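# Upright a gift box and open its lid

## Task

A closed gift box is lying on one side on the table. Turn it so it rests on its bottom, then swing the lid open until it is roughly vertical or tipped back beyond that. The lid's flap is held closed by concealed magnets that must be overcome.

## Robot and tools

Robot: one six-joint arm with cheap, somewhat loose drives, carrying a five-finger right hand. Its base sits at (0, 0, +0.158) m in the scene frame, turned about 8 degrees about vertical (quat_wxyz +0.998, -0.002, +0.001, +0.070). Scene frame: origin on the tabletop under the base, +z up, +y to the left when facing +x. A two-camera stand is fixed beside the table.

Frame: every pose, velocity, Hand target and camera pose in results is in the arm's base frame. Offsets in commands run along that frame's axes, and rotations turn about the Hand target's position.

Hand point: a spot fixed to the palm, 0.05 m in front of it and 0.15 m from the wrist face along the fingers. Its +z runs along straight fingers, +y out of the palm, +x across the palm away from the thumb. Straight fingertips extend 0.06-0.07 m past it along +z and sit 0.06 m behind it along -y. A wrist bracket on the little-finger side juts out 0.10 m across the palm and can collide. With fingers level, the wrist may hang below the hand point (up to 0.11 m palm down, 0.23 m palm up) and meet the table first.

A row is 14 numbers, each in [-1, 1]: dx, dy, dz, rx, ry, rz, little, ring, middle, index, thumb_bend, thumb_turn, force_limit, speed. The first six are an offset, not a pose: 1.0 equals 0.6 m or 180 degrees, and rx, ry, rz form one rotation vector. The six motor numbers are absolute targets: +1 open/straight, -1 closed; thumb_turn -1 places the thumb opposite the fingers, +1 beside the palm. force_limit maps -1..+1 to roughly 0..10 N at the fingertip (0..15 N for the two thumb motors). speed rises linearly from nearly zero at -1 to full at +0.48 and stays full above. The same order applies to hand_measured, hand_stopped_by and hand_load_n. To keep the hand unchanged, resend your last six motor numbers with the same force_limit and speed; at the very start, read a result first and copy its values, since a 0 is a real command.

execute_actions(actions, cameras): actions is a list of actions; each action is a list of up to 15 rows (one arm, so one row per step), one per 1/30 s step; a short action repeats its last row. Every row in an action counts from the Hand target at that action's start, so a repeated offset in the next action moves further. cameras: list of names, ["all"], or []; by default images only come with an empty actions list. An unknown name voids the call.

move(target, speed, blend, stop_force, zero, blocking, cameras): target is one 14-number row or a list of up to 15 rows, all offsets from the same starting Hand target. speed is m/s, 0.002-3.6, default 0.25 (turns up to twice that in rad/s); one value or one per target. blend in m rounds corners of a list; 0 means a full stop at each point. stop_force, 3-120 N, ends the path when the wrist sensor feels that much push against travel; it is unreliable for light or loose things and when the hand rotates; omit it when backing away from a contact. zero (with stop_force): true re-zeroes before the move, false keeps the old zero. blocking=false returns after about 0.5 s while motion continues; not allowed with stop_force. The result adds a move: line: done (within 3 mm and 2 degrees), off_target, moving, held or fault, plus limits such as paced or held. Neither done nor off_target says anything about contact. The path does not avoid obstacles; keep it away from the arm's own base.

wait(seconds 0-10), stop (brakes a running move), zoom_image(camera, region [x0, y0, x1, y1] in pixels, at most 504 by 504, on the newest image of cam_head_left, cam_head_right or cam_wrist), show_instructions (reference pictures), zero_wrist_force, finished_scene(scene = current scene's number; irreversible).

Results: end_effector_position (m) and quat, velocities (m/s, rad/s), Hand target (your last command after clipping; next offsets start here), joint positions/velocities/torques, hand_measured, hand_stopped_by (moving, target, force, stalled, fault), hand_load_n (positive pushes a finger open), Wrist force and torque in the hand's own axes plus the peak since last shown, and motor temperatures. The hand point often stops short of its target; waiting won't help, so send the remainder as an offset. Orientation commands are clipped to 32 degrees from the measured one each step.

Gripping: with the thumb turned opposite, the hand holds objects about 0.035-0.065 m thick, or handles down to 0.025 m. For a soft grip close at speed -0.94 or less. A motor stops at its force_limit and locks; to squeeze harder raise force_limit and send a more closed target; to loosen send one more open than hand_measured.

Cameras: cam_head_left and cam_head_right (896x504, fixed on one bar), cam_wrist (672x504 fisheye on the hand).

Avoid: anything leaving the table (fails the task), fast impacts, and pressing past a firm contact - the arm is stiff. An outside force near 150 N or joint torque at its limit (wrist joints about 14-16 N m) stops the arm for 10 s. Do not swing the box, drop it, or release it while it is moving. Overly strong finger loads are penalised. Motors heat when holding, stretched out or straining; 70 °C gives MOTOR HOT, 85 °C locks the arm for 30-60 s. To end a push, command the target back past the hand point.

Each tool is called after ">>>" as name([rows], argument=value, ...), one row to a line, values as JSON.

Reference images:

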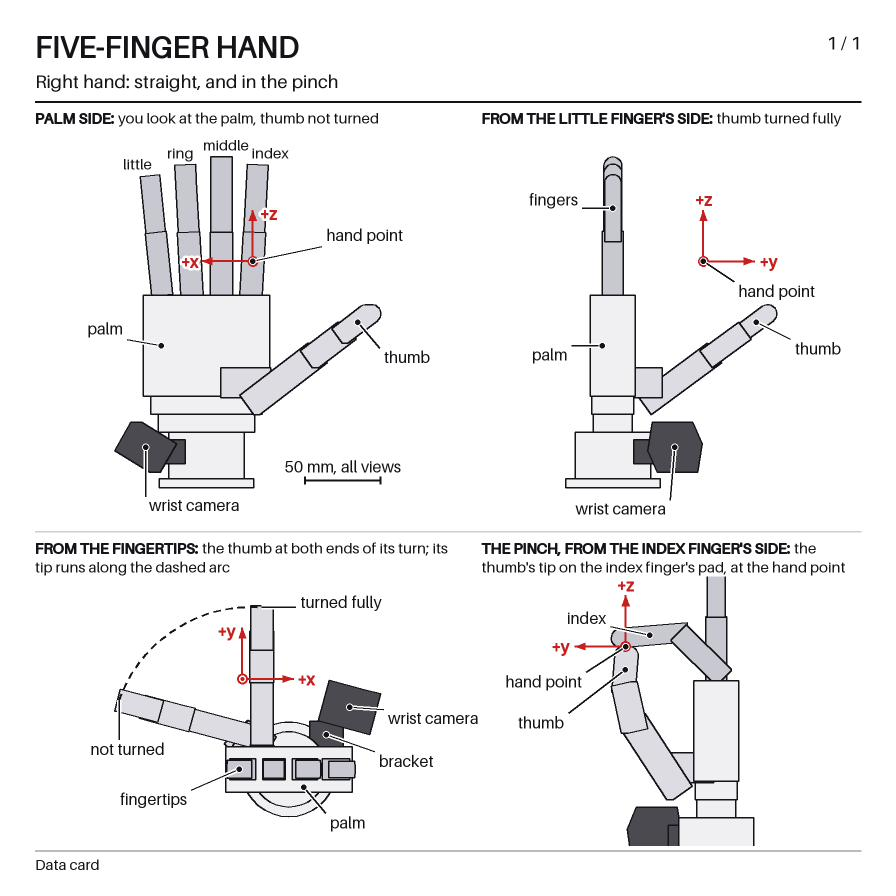

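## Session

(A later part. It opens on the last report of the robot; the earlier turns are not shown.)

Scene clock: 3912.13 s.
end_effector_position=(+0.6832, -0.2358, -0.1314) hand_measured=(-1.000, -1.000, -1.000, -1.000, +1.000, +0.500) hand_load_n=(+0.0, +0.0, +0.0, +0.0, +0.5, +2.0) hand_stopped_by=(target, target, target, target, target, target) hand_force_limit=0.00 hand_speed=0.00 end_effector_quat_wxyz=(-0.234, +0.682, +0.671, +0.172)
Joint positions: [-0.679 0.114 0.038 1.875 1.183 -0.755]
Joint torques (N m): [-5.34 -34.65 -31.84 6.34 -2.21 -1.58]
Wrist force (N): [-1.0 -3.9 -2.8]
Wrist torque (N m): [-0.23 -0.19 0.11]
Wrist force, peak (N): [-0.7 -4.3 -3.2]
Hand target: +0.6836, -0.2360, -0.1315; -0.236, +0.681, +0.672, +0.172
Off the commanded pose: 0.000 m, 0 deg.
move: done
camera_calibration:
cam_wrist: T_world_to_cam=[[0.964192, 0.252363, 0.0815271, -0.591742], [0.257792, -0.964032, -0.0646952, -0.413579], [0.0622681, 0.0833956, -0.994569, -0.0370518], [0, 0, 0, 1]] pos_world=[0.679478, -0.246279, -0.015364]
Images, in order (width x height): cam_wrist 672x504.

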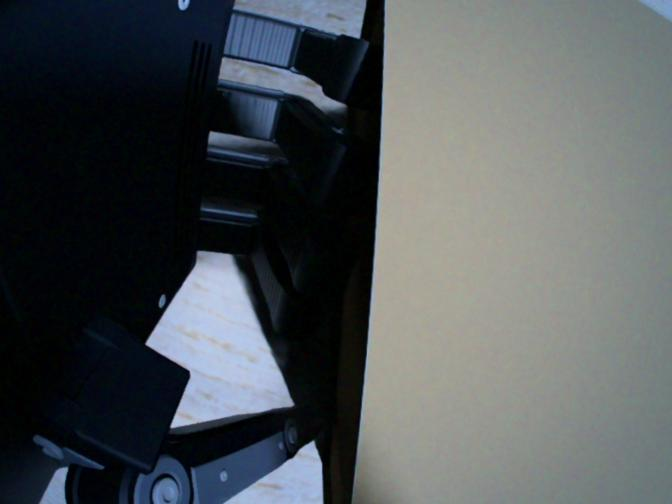

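>>> move(target=[0.0045,0.001,0.0045,0.0154,-0.0152,-0.0121,-1,-1,-1,-1,1,0.5,0.0,0], speed=0.02, cameras=["cam_wrist"])

Scene clock: 4039.63 s.
end_effector_position=(+0.6863, -0.2354, -0.1288) hand_measured=(-1.000, -1.000, -1.000, -1.000, +1.000, +0.500) hand_load_n=(+1.0, +0.0, +0.0, +0.0, +0.5, +1.5) hand_stopped_by=(target, target, target, target, target, target) hand_force_limit=0.00 hand_speed=0.00 end_effector_quat_wxyz=(-0.233, +0.684, +0.660, +0.208)
Joint positions: [-0.699 0.032 0.225 1.774 1.115 -0.771]
Joint torques (N m): [-4.92 -79.25 -3.18 -1.24 -1.95 -1.47]
Wrist force (N): [4.1 -7.7 -8.3]
Wrist torque (N m): [-0.47 -0.72 0.34]
Wrist force, peak (N): [4.5 -8.3 -8.1]
Hand target: +0.6863, -0.2354, -0.1288; -0.233, +0.684, +0.660, +0.208
Off the commanded pose: 0.000 m, 0 deg.
move: done
camera_calibration:
cam_wrist: T_world_to_cam=[[0.967716, 0.211657, 0.136847, -0.599883], [0.22627, -0.968735, -0.101757, -0.398175], [0.111031, 0.129436, -0.985352, -0.0561694], [0, 0, 0, 1]] pos_world=[0.676848, -0.251487, -0.0137711]
Images, in order (width x height): cam_wrist 672x504.

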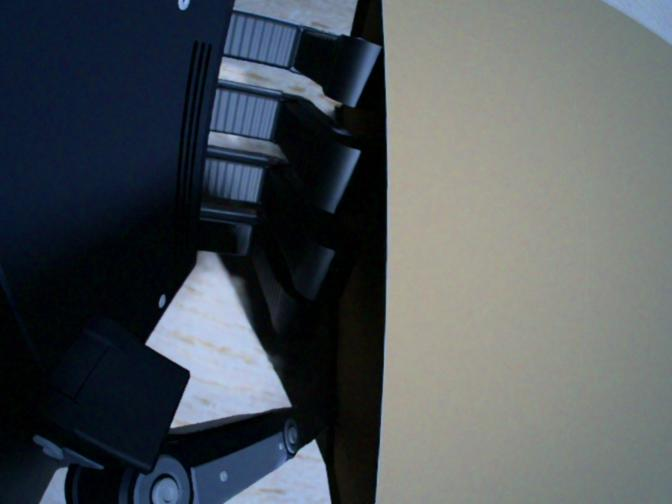

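>>> execute_actions(actions=[])

Scene clock: 4076.50 s.
end_effector_position=(+0.6863, -0.2354, -0.1288) hand_measured=(-1.000, -1.000, -1.000, -1.000, +1.000, +0.500) hand_load_n=(+1.0, +0.5, +0.0, +0.0, +0.5, +1.5) hand_stopped_by=(target, target, target, target, target, target) hand_force_limit=0.00 hand_speed=0.00 end_effector_quat_wxyz=(-0.233, +0.684, +0.660, +0.208)
Joint positions: [-0.699 0.032 0.225 1.774 1.115 -0.771]
Joint velocities: within noise
Joint torques (N m): [-5.48 -78.46 -0.05 -1.4 -2.14 -1.68]
Motor temperatures (°C): [26 28 26 37 36 33]
Wrist force (N): [4.4 -7.8 -8.5]
Wrist torque (N m): [-0.48 -0.77 0.36]
Wrist force, peak (N): [4.1 -8.2 -8.5]
Hand target: +0.6863, -0.2354, -0.1288; -0.233, +0.684, +0.660, +0.208
Off the commanded pose: 0.000 m, 0 deg.
camera_calibration:
cam_wrist: T_world_to_cam=[[0.967703, 0.211645, 0.136956, -0.599876], [0.22627, -0.968736, -0.101742, -0.398176], [0.111141, 0.129445, -0.985338, -0.0562408], [0, 0, 0, 1]] pos_world=[0.676848, -0.251487, -0.0137708]

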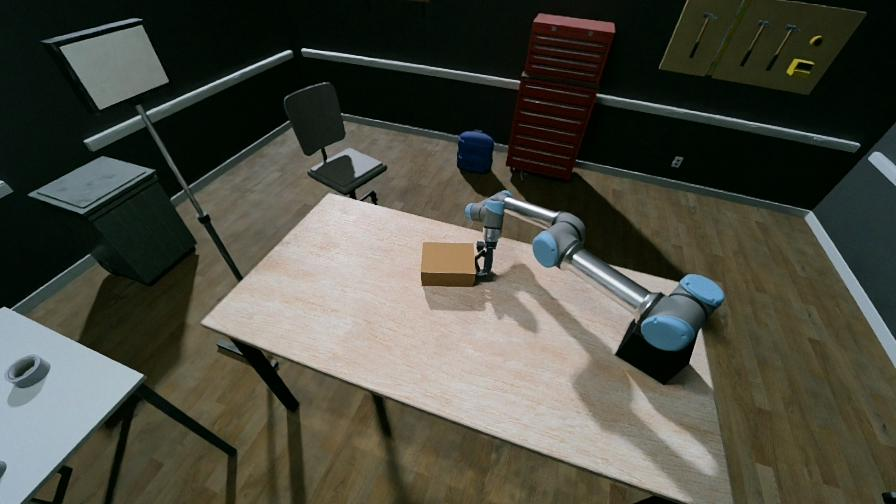

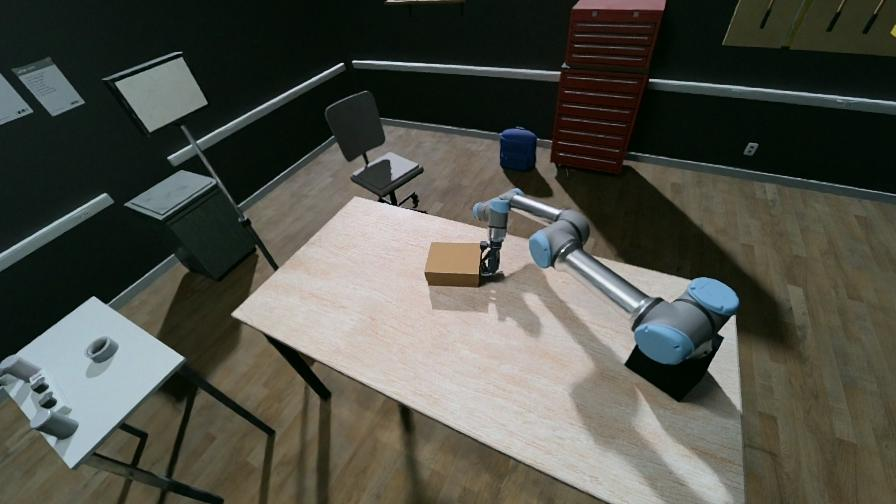

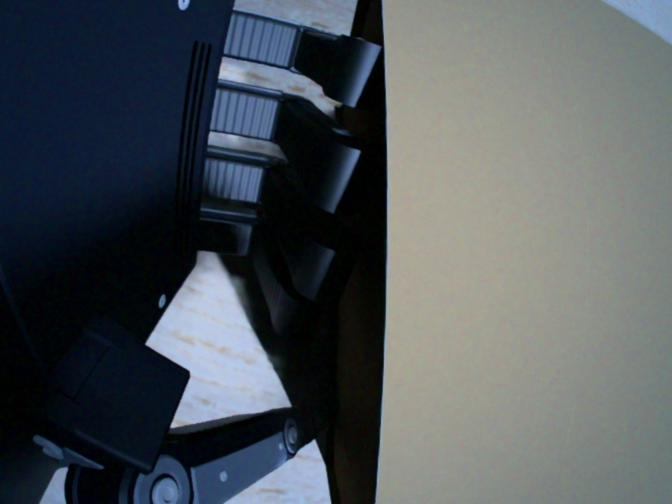

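>>> move([
  [-0.114,-0.024,0,0,0,0,-1,-1,-1,-1,1,0.5,0.0,0],
  [-0.177,-0.158,0.298,-0.158,0.158,-0.4817,1,1,1,1,1,-1,0.0,0.3],
], speed=[0.06,0.3], blend=[0.03,0])

Scene clock: 4213.93 s.
end_effector_position=(+0.5801, -0.3302, +0.0500) hand_measured=(+1.000, +1.000, +1.000, +1.000, +1.000, -1.000) hand_load_n=(+0.5, +0.0, +0.0, +0.0, +0.0, +0.0) hand_stopped_by=(target, target, target, target, target, target) hand_force_limit=0.00 hand_speed=0.30 end_effector_quat_wxyz=(-0.011, +1.000, -0.022, +0.000)
Joint positions: [-0.624 -0.502 0.672 1.412 1.552 0.99]
Joint torques (N m): [6.96 -32.61 -29.98 5.55 -0.59 1.35]
Wrist force (N): [-0.6 -0.7 -0.9]
Wrist torque (N m): [0.02 0.07 -0.03]
Wrist force, peak (N): [4.1 -7.9 -8.8]
Hand target: +0.5801, -0.3302, +0.0500; -0.011, +1.000, -0.022, +0.000
Off the commanded pose: 0.000 m, 0 deg.
move: done

>>> move([
  [0.125,-0.117,-0.083,0.1366,-0.1157,-0.4091,1,1,1,1,1,-1,0.0,0.3],
  [0.145,-0.113,-0.237,0.1366,-0.1157,-0.4091,1,1,1,1,1,-1,0.0,0.3],
], speed=[0.3,0.1], cameras=["all"])

Scene clock: 4230.83 s.
end_effector_position=(+0.6662, -0.3973, -0.0921) hand_measured=(+1.000, +1.000, +1.000, +1.000, +1.000, -1.000) hand_load_n=(+0.0, +0.0, +0.0, +0.0, +0.0, -0.5) hand_stopped_by=(target, target, target, target, target, target) hand_force_limit=0.00 hand_speed=0.30 end_effector_quat_wxyz=(-0.209, +0.745, -0.605, +0.185)
Joint positions: [-0.822 -0.045 0.035 1.243 1.108 2.194]
Joint torques (N m): [5.16 -36.33 -17.18 -1.09 0.89 1.41]
Wrist force (N): [0.0 -0.1 -0.7]
Wrist torque (N m): [0.05 -0.04 -0.01]
Wrist force, peak (N): [0.3 -2.9 -0.3]
Hand target: +0.6671, -0.3980, -0.0922; -0.209, +0.749, -0.606, +0.170
Off the commanded pose: 0.001 m, 2 deg.
elbow stopped short: the move would have taken joint 3 (elbow) straighter than the controller allows.
move: done
camera_calibration:
cam_wrist: T_world_to_cam=[[-0.734121, -0.459575, -0.499857, 0.257216], [-0.635221, 0.724923, 0.266421, 0.734053], [0.239917, 0.513105, -0.824113, 0.0845953], [0, 0, 0, 1]] pos_world=[0.634817, -0.457328, 0.00271988]

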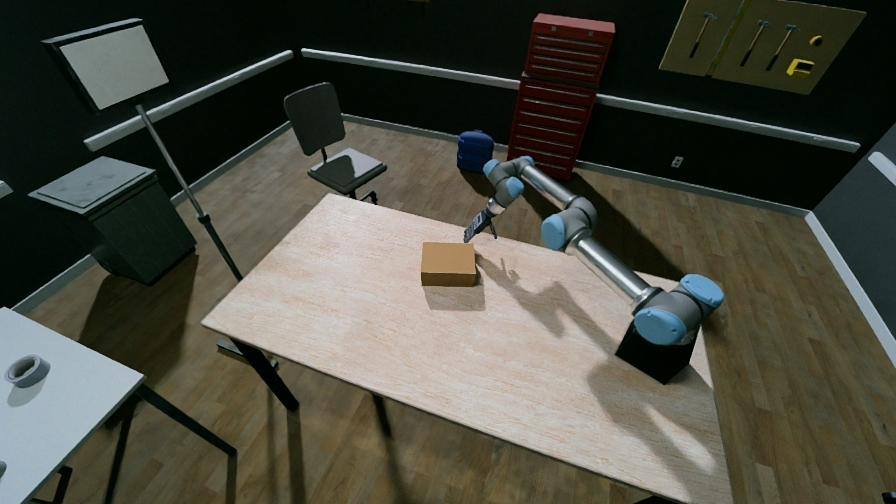

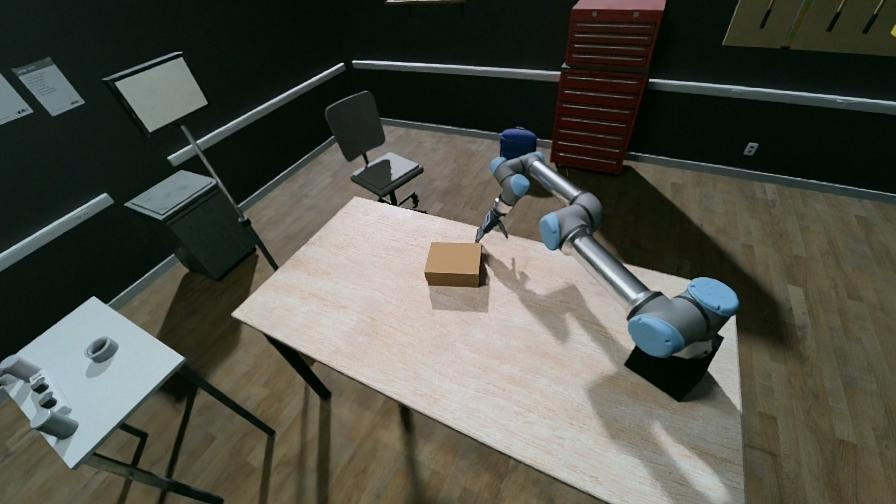

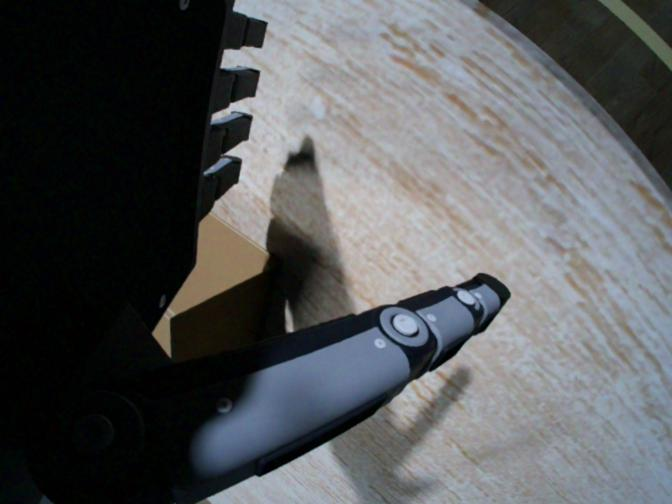

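>>> zoom_image(camera="cam_wrist", region=[130, 130, 382, 382])

>>> zoom_image(camera="cam_head_left", region=[390, 180, 530, 320])

Scaled by 2.000 from the camera's 672x504 image, which has a finer 960x720 frame.

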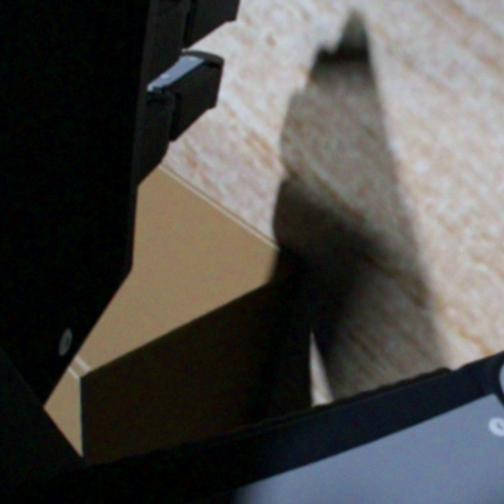

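Scaled by 3.600 from the camera's 896x504 image, which has a finer 1280x720 frame.

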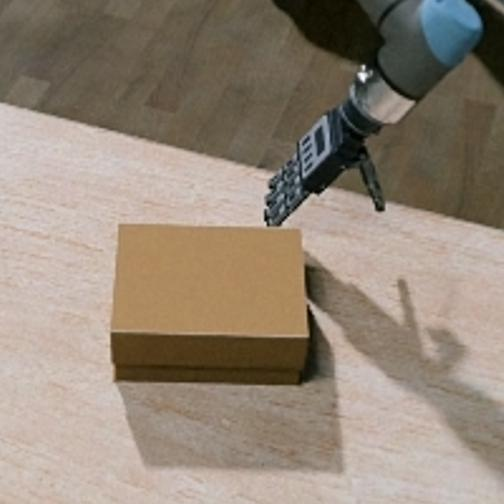

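>>> move([
  [-0.0625,0.133,0,0,0,0,1,1,1,1,1,-1,0.0,0.3],
  [-0.083,0.231,0,0,0,0,1,1,1,1,1,-1,0.0,0.3],
], speed=[0.06,0.06], blend=[0.02,0], cameras=["all"])

Scene clock: 4321.43 s.
end_effector_position=(+0.6173, -0.2594, -0.0922) hand_measured=(+1.000, +1.000, +1.000, +1.000, +1.000, -1.000) hand_load_n=(+0.0, +0.0, +0.0, -0.5, +0.0, +0.0) hand_stopped_by=(target, target, target, target, target, target) hand_force_limit=0.00 hand_speed=0.30 end_effector_quat_wxyz=(-0.209, +0.749, -0.606, +0.170)
Joint positions: [-0.724 -0.538 1.054 0.709 1.141 2.284]
Joint torques (N m): [7 -77.97 -0.39 -0.93 0.78 1.45]
Wrist force (N): [0.3 0.2 -1.3]
Wrist torque (N m): [0.10 0.05 0.02]
Wrist force, peak (N): [0.4 -0.2 -1.8]
Hand target: +0.6173, -0.2594, -0.0922; -0.209, +0.749, -0.606, +0.170
Off the commanded pose: 0.000 m, 0 deg.
move: done
camera_calibration:
cam_wrist: T_world_to_cam=[[-0.741297, -0.458049, -0.490581, 0.290359], [-0.63581, 0.713382, 0.294673, 0.602994], [0.214997, 0.530356, -0.82006, 0.0457649], [0, 0, 0, 1]] pos_world=[0.588793, -0.321438, 0.00228841]

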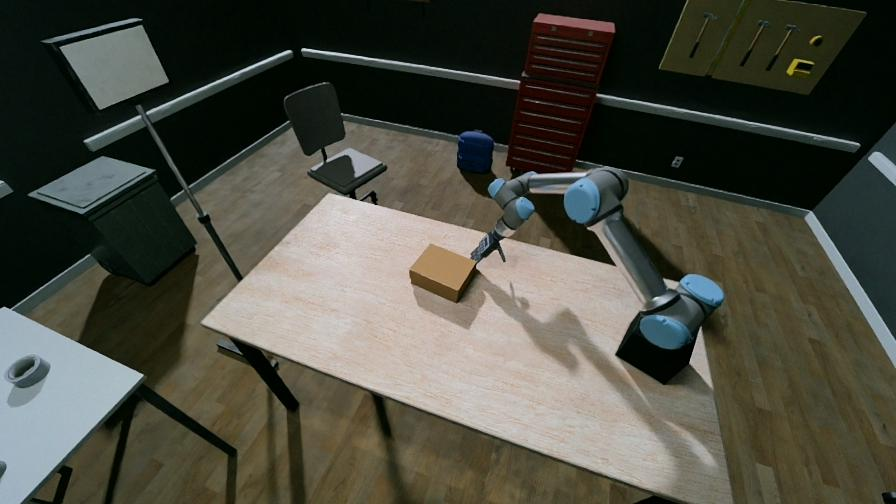

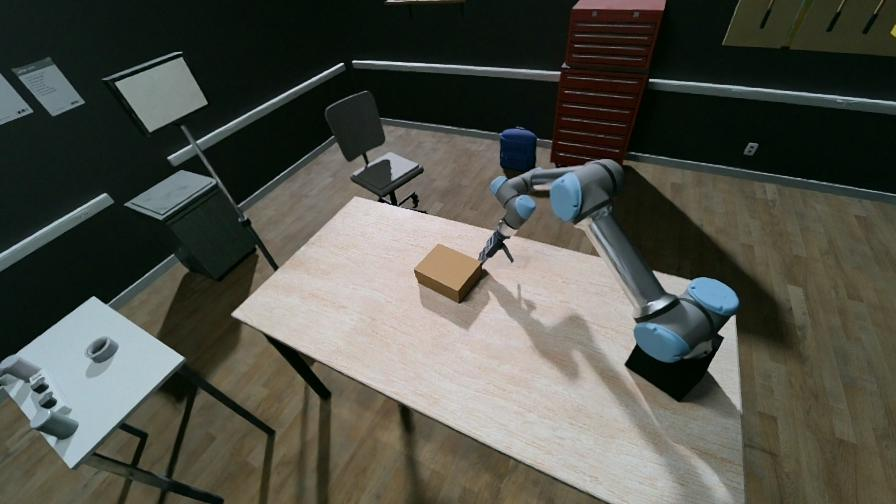

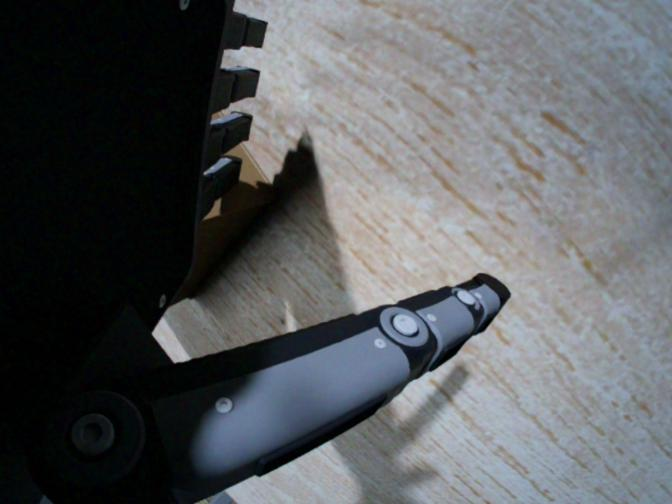

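>>> zoom_image(camera="cam_head_left", region=[390, 190, 530, 330])

Scaled by 3.600 from the camera's 896x504 image, which has a finer 1280x720 frame.

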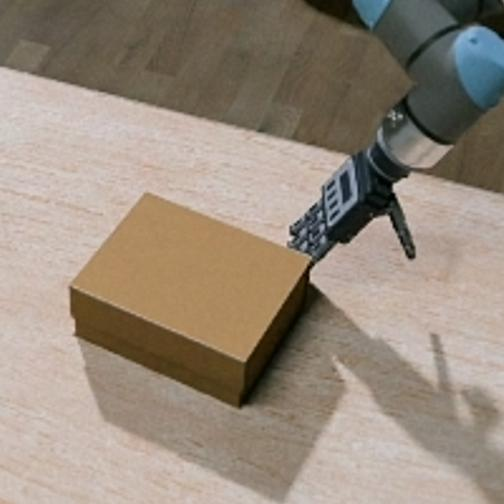

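>>> move([
  [0.015,0.152,0,0,0,0,1,1,1,1,1,-1,0.0,0.3],
  [0.0925,0.2817,0,0,0,0,1,1,1,1,1,-1,0.0,0.3],
], speed=[0.07,0.07], blend=[0.03,0], cameras=["cam_head_left"])

>>> zoom_image(camera="cam_head_left", region=[380, 190, 520, 330])

Scene clock: 4355.67 s.
end_effector_position=(+0.6727, -0.0904, -0.0922) hand_measured=(+1.000, +1.000, +1.000, +1.000, +1.000, -1.000) hand_load_n=(+0.0, +0.0, +0.0, -0.5, -0.5, +0.0) hand_stopped_by=(target, target, target, target, target, target) hand_force_limit=0.00 hand_speed=0.30 end_effector_quat_wxyz=(-0.209, +0.749, -0.606, +0.170)
Joint positions: [-0.441 -0.581 1.114 0.588 1.252 2.564]
Joint torques (N m): [5.93 -31.02 -30.72 4.34 1.02 1.73]
Wrist force (N): [-0.7 0.6 -1.8]
Wrist torque (N m): [0.11 0.00 -0.05]
Wrist force, peak (N): [0.1 0.7 -2.1]
Hand target: +0.6728, -0.0904, -0.0922; -0.209, +0.749, -0.606, +0.170
Off the commanded pose: 0.000 m, 0 deg.
move: done
Images, in order (width x height): cam_head_left 896x504.

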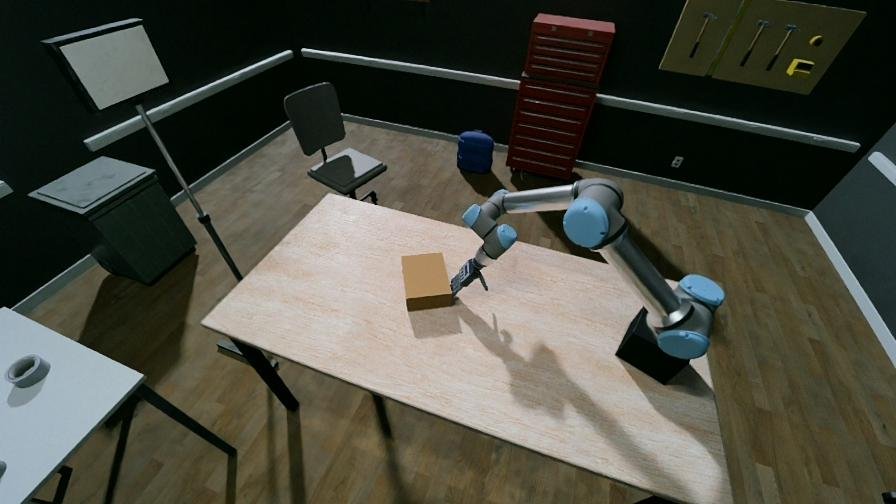

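Scaled by 3.600 from the camera's 896x504 image, which has a finer 1280x720 frame.

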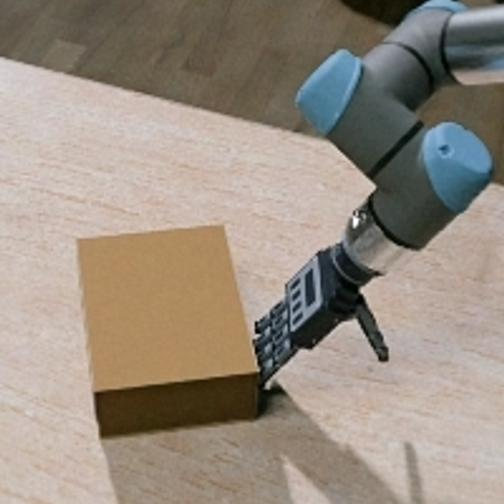

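>>> move([
  [-0.067,-0.017,0.167,0,0,0,1,1,1,1,1,-1,0.0,0.3],
  [0,0,0.333,0.0613,-0.2138,0.0427,0,0,0,0,1,1,0.0,0.3],
  [0.45,0.02,0.237,0.0613,-0.2138,0.0427,0,0,0,0,1,1,0.0,0.3],
], speed=[0.2,0.25,0.25], blend=[0.03,0,0], cameras=["all"])

Scene clock: 4455.73 s.
end_effector_position=(+0.9426, -0.0783, +0.0500) hand_measured=(+0.000, +0.000, +0.000, +0.000, +1.000, +1.000) hand_load_n=(+0.0, +0.0, +0.0, +0.0, -0.5, +0.0) hand_stopped_by=(target, target, target, target, target, target) hand_force_limit=0.00 hand_speed=0.30 end_effector_quat_wxyz=(-0.477, +0.666, -0.466, +0.335)
Joint positions: [-0.412 -0.279 0.285 0.432 0.86 2.844]
Joint torques (N m): [-4.34 -36.74 -34.24 2.88 -1.6 -1.31]
Wrist force (N): [0.2 0.5 -1.2]
Wrist torque (N m): [0.11 -0.09 0.07]
Wrist force, peak (N): [3.8 1.0 -2.6]
Hand target: +0.9428, -0.0784, +0.0500; -0.477, +0.666, -0.466, +0.334
Off the commanded pose: 0.000 m, 0 deg.
move: done
camera_calibration:
cam_wrist: T_world_to_cam=[[-0.192794, -0.383226, -0.90331, 0.193734], [-0.802379, 0.591472, -0.0796778, 0.804913], [0.564817, 0.709435, -0.421525, -0.339352], [0, 0, 0, 1]] pos_world=[0.874867, -0.161091, 0.0960901]

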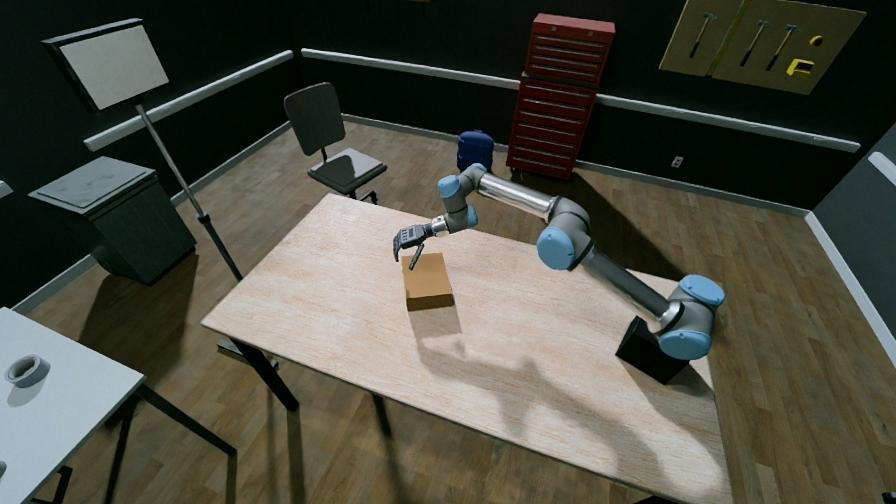

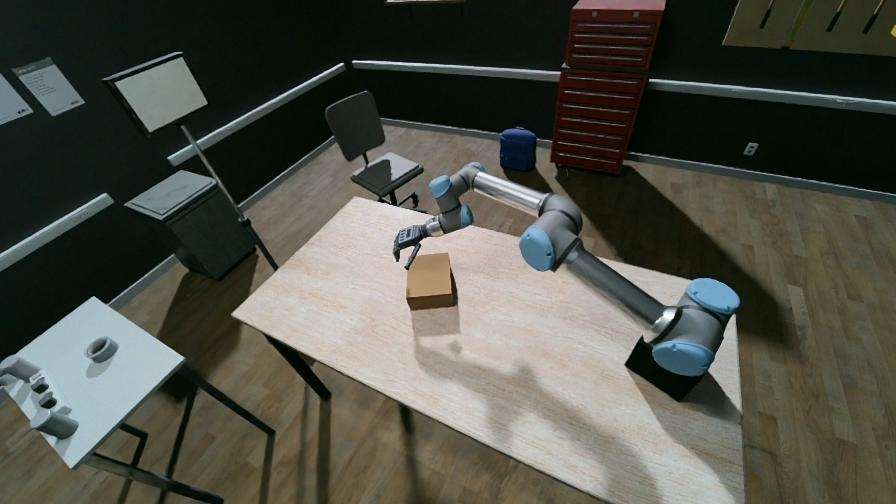

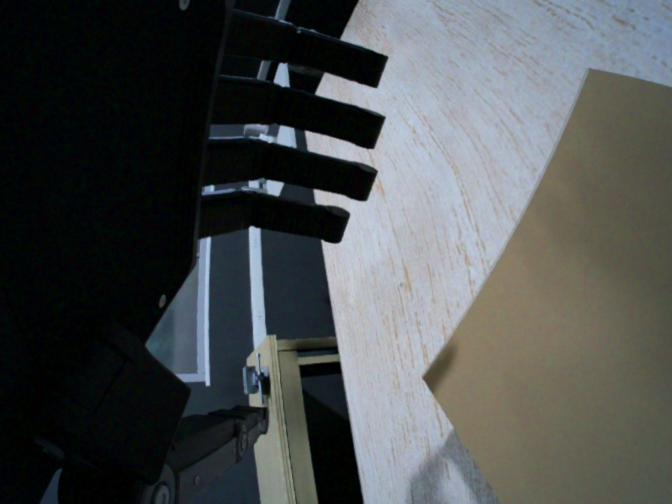

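>>> move(target=[0.0185,0.007,-0.21,0,0,0,0,0,0,0,1,1,0.0,0.3], speed=0.05, stop_force=8, cameras=["all"])

Scene clock: 4472.97 s.
end_effector_position=(+0.9534, -0.0742, -0.0730) hand_measured=(+0.000, +0.000, +0.000, +0.000, +1.000, +1.000) hand_load_n=(+0.0, +0.0, +0.0, +0.0, +0.5, +0.0) hand_stopped_by=(target, target, target, target, target, target) hand_force_limit=0.00 hand_speed=0.30 end_effector_quat_wxyz=(-0.477, +0.666, -0.466, +0.335)
Joint positions: [-0.401 -0.115 0.259 0.29 0.869 2.849]
Joint torques (N m): [-4.17 -84.13 -2.61 1.09 -0.22 -1.78]
Wrist force (N): [1.4 -5.2 -4.3]
Wrist torque (N m): [-0.24 -0.39 0.27]
Wrist force, peak (N): [1.7 -11.2 -8.4]
Hand target: +0.9534, -0.0742, -0.0730; -0.477, +0.666, -0.466, +0.335 (not the last commanded pose)
Off the commanded pose: 0.003 m, 0 deg.
move: contact
camera_calibration:
cam_wrist: T_world_to_cam=[[-0.19324, -0.383354, -0.90316, 0.0866212], [-0.802684, 0.591127, -0.0791665, 0.801641], [0.564231, 0.709654, -0.421942, -0.399592], [0, 0, 0, 1]] pos_world=[0.885666, -0.157092, -0.0269088]

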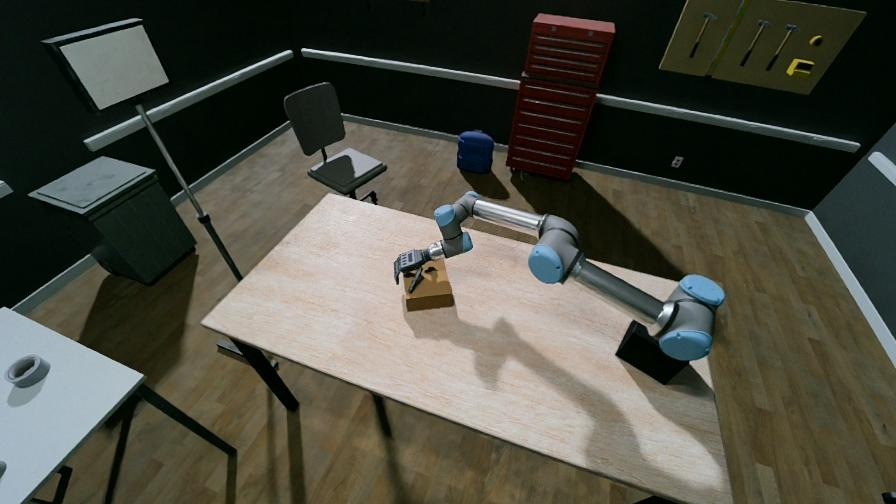

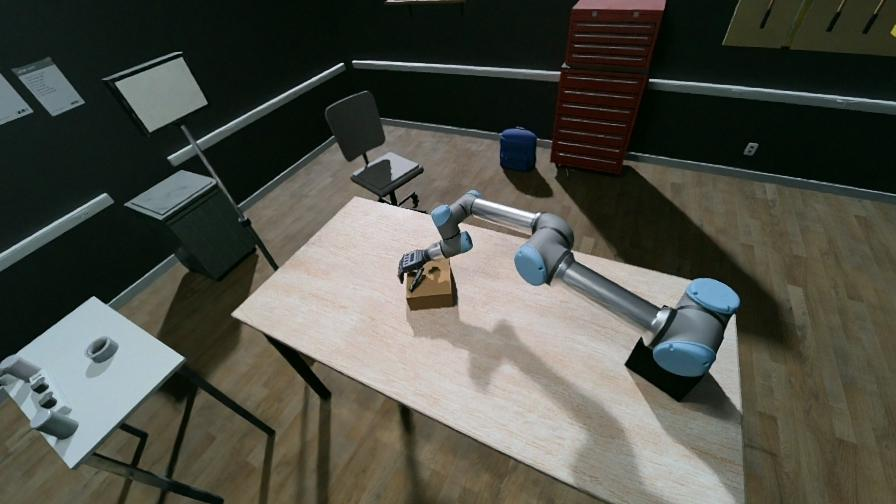

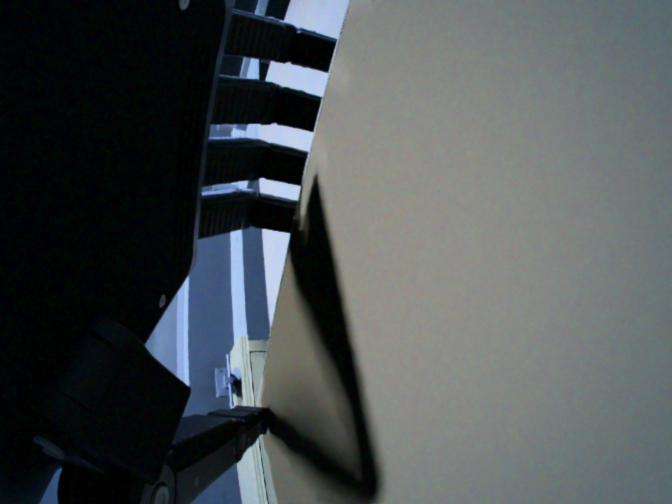

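>>> move([
  [0,0,0.0075,0,0,0,0,0,0,0,1,1,0.0,0.3],
  [-0.263,-0.106,0.0075,0,0,0,0,0,0,0,1,1,0.0,0.3],
], speed=[0.03,0.06], cameras=["all"])

Scene clock: 4487.10 s.
end_effector_position=(+0.7957, -0.1378, -0.0685) hand_measured=(+0.000, +0.000, +0.000, +0.000, +1.000, +1.000) hand_load_n=(+0.0, +0.0, +1.5, +0.0, +0.0, +0.0) hand_stopped_by=(target, target, target, target, target, target) hand_force_limit=0.00 hand_speed=0.30 end_effector_quat_wxyz=(-0.477, +0.666, -0.466, +0.335)
Joint positions: [-0.588 -0.543 1.16 -0.096 0.703 2.728]
Joint torques (N m): [-8.1 -78.62 -2.82 -1.83 -1.84 -1.42]
Wrist force (N): [0.1 1.0 -0.4]
Wrist torque (N m): [0.15 -0.09 0.08]
Wrist force, peak (N): [1.4 -5.4 -4.7]
Hand target: +0.7956, -0.1378, -0.0685; -0.477, +0.666, -0.466, +0.335
Off the commanded pose: 0.000 m, 0 deg.
move: done
camera_calibration:
cam_wrist: T_world_to_cam=[[-0.19324, -0.383354, -0.90316, 0.0358301], [-0.802684, 0.591127, -0.0791665, 0.71301], [0.564231, 0.709654, -0.421942, -0.263581], [0, 0, 0, 1]] pos_world=[0.727966, -0.220692, -0.0224088]

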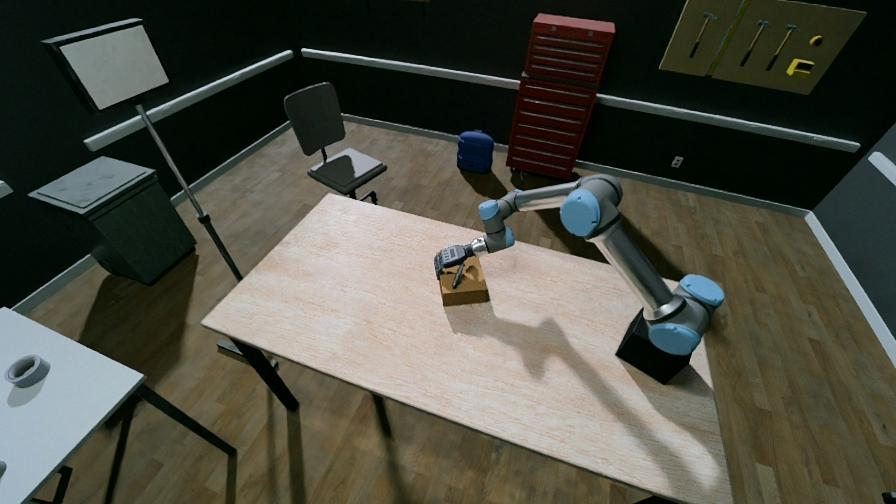

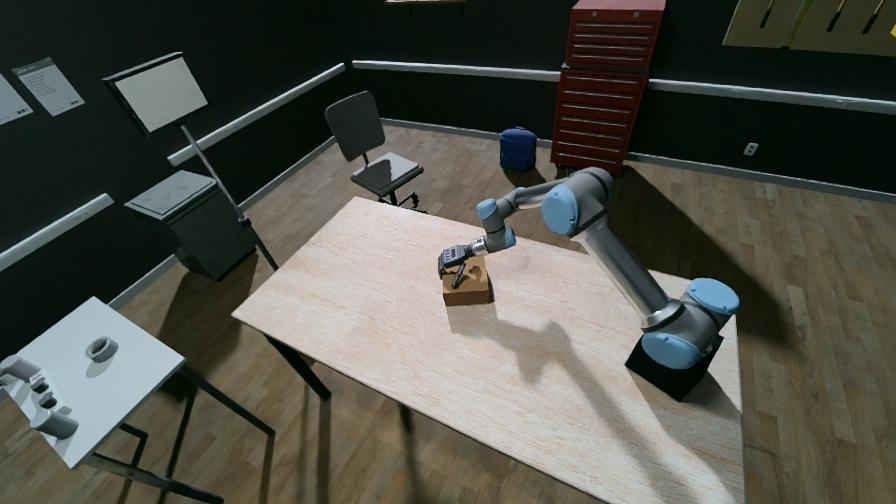

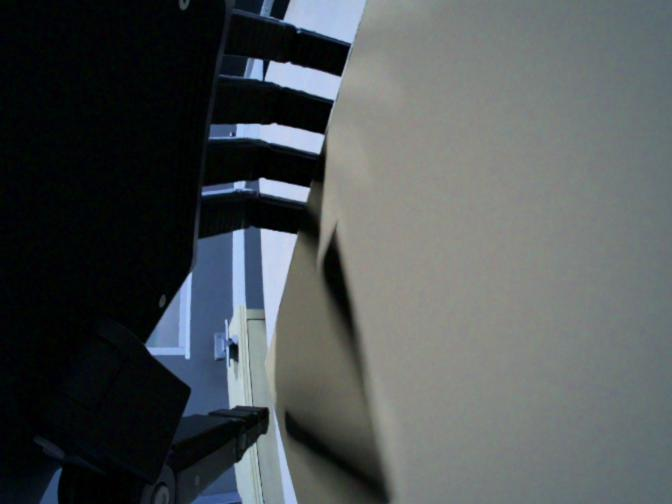

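>>> move([
  [0.031,0.0125,0,0,0,0,0,0,0,0,1,1,0.0,0.3],
  [0.031,0.0125,0.28,0,0,0,0,0,0,0,1,1,0.0,0.3],
  [-0.215,0.281,0.247,-0.3955,0.0711,0.287,0,0,0,0,1,1,0.0,0.3],
  [-0.215,0.281,0.247,-0.3955,0.0711,0.287,-1,-1,-1,-1,1,0.5,0.0,0],
], speed=[0.06,0.2,0.3,0.1], blend=[0.0,0.05,0,0], cameras=["all"])

Scene clock: 4527.90 s.
end_effector_position=(+0.6666, +0.0308, +0.0797) hand_measured=(-1.000, -1.000, -1.000, -1.000, +1.000, +0.500) hand_load_n=(+0.0, +0.0, +0.0, +0.0, +0.0, +0.0) hand_stopped_by=(target, target, target, target, target, target) hand_force_limit=0.00 hand_speed=0.00 end_effector_quat_wxyz=(-0.056, +0.966, +0.078, +0.239)
Joint positions: [-0.135 -0.869 1.193 0.793 1.364 1.323]
Joint torques (N m): [5.59 -67.59 -2.7 -1.19 1.01 -1.25]
Wrist force (N): [-0.7 -0.9 -0.8]
Wrist torque (N m): [-0.01 0.06 0.08]
Wrist force, peak (N): [-0.9 -5.1 -0.5]
Hand target: +0.6666, +0.0308, +0.0797; -0.056, +0.966, +0.078, +0.239
Off the commanded pose: 0.000 m, 0 deg.
move: done
camera_calibration:
cam_wrist: T_world_to_cam=[[0.423048, -0.903012, 0.0748339, -0.26346], [-0.906093, -0.422067, 0.0292508, 0.612964], [0.00517106, -0.0801809, -0.996767, 0.194905], [0, 0, 0, 1]] pos_world=[0.66585, 0.0364323, 0.196061]

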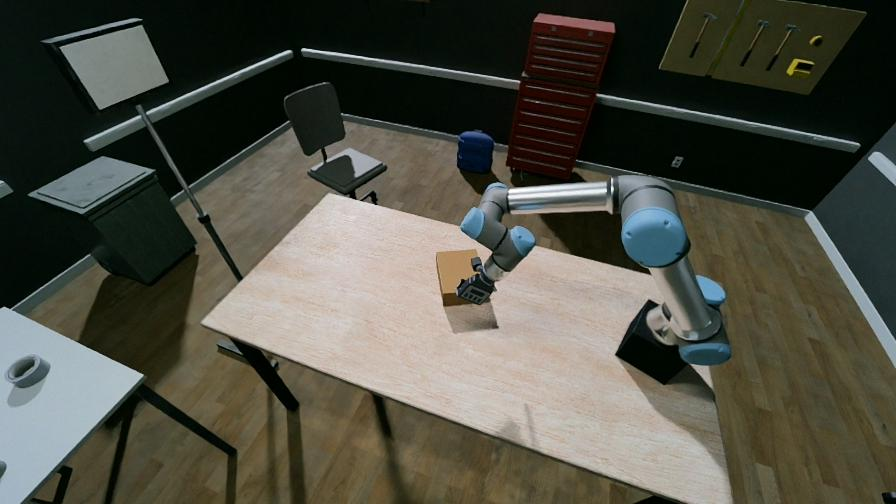

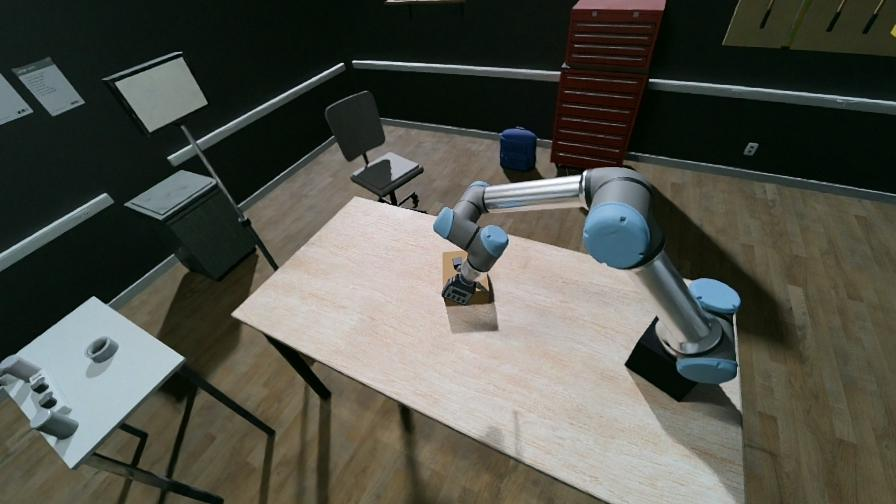

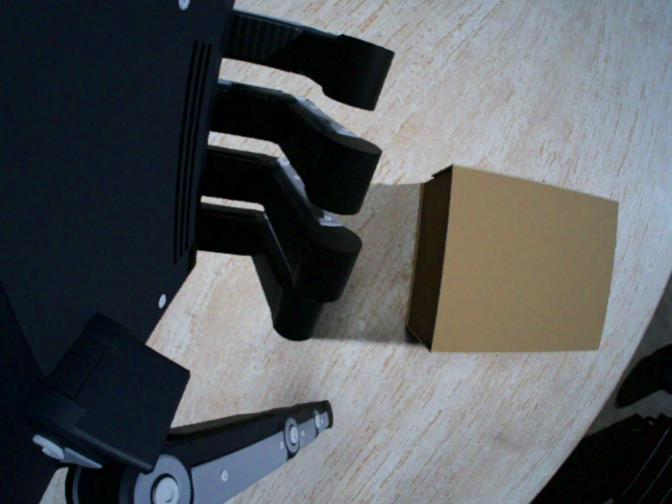

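>>> move([
  [0.068,-0.079,-0.283,0,0,-0.0139,-1,-1,-1,-1,1,0.5,0.0,0],
], speed=[0.15], cameras=["cam_wrist"])

>>> move(target=[0,0,-0.0758,0,0,0,-1,-1,-1,-1,1,0.5,0.0,0], speed=0.012, stop_force=4, cameras=["cam_wrist"])

Scene clock: 4557.23 s.
end_effector_position=(+0.7074, -0.0166, -0.0900) hand_measured=(-1.000, -1.000, -1.000, -1.000, +1.000, +0.500) hand_load_n=(+0.0, +0.0, +0.0, +0.0, +0.0, +0.0) hand_stopped_by=(target, target, target, target, target, target) hand_force_limit=0.00 hand_speed=0.00 end_effector_quat_wxyz=(-0.051, +0.968, +0.057, +0.240)
Joint positions: [-0.197 -0.589 1.144 0.566 1.356 1.306]
Joint torques (N m): [-6.9 -29.96 -28.52 -1.22 -0.48 -1.4]
Wrist force (N): [-0.6 -0.8 -0.9]
Wrist torque (N m): [0.00 0.05 0.10]
Wrist force, peak (N): [-0.5 -2.9 -0.9]
Hand target: +0.7074, -0.0166, -0.0901; -0.051, +0.968, +0.057, +0.240
Off the commanded pose: 0.000 m, 0 deg.
move: done
camera_calibration:
cam_wrist: T_world_to_cam=[[0.383189, -0.920631, 0.0748708, -0.28281], [-0.923669, -0.382074, 0.0292572, 0.647946], [0.00167115, -0.0803668, -0.996764, 0.0242221], [0, 0, 0, 1]] pos_world=[0.706816, -0.0108539, 0.0263609]
Images, in order (width x height): cam_wrist 672x504.

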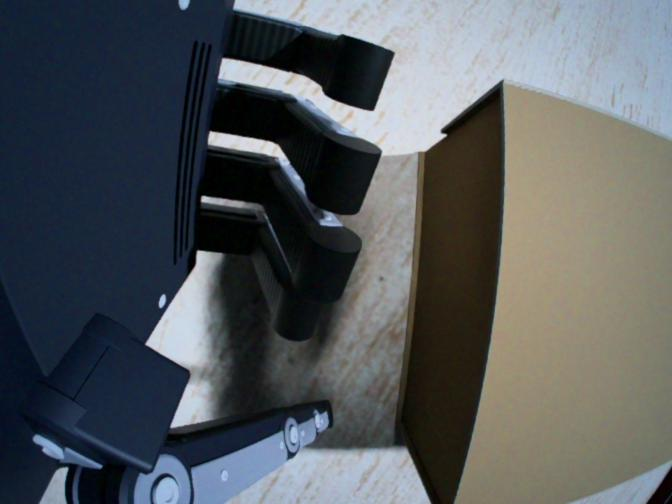

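Scene clock: 4561.90 s.
end_effector_position=(+0.7074, -0.0166, -0.1356) hand_measured=(-1.000, -1.000, -1.000, -1.000, +1.000, +0.500) hand_load_n=(+0.5, +0.0, +0.0, +0.0, +0.0, +0.0) hand_stopped_by=(target, target, target, target, target, target) hand_force_limit=0.00 hand_speed=0.00 end_effector_quat_wxyz=(-0.051, +0.968, +0.057, +0.240)
Joint positions: [-0.197 -0.524 1.146 0.499 1.356 1.306]
Joint torques (N m): [-5.55 -29.48 -29.14 -1.28 -0.56 -1.18]
Wrist force (N): [-0.7 -1.2 -1.0]
Wrist torque (N m): [-0.05 0.07 0.07]
Wrist force, peak (N): [-0.7 -1.2 -1.0]
Hand target: +0.7074, -0.0166, -0.1356; -0.051, +0.968, +0.057, +0.240
Off the commanded pose: 0.000 m, 0 deg.
move: done
camera_calibration:
cam_wrist: T_world_to_cam=[[0.383189, -0.920631, 0.0748708, -0.279526], [-0.923669, -0.382074, 0.0292572, 0.649334], [0.00167115, -0.0803668, -0.996764, -0.0212386], [0, 0, 0, 1]] pos_world=[0.706916, -0.0109539, -0.0192391]
Images, in order (width x height): cam_wrist 672x504.

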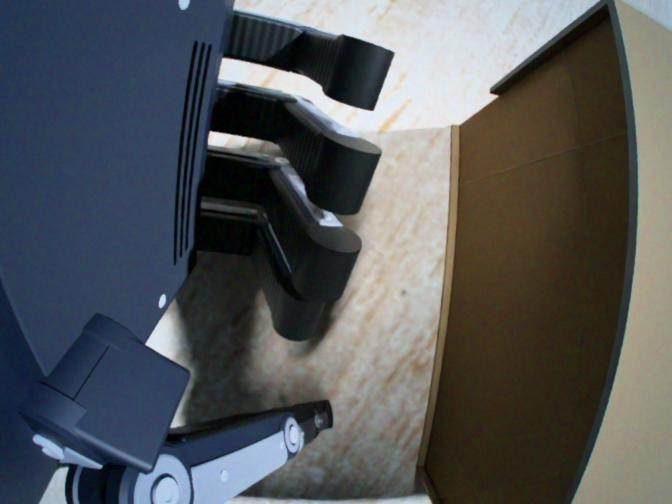

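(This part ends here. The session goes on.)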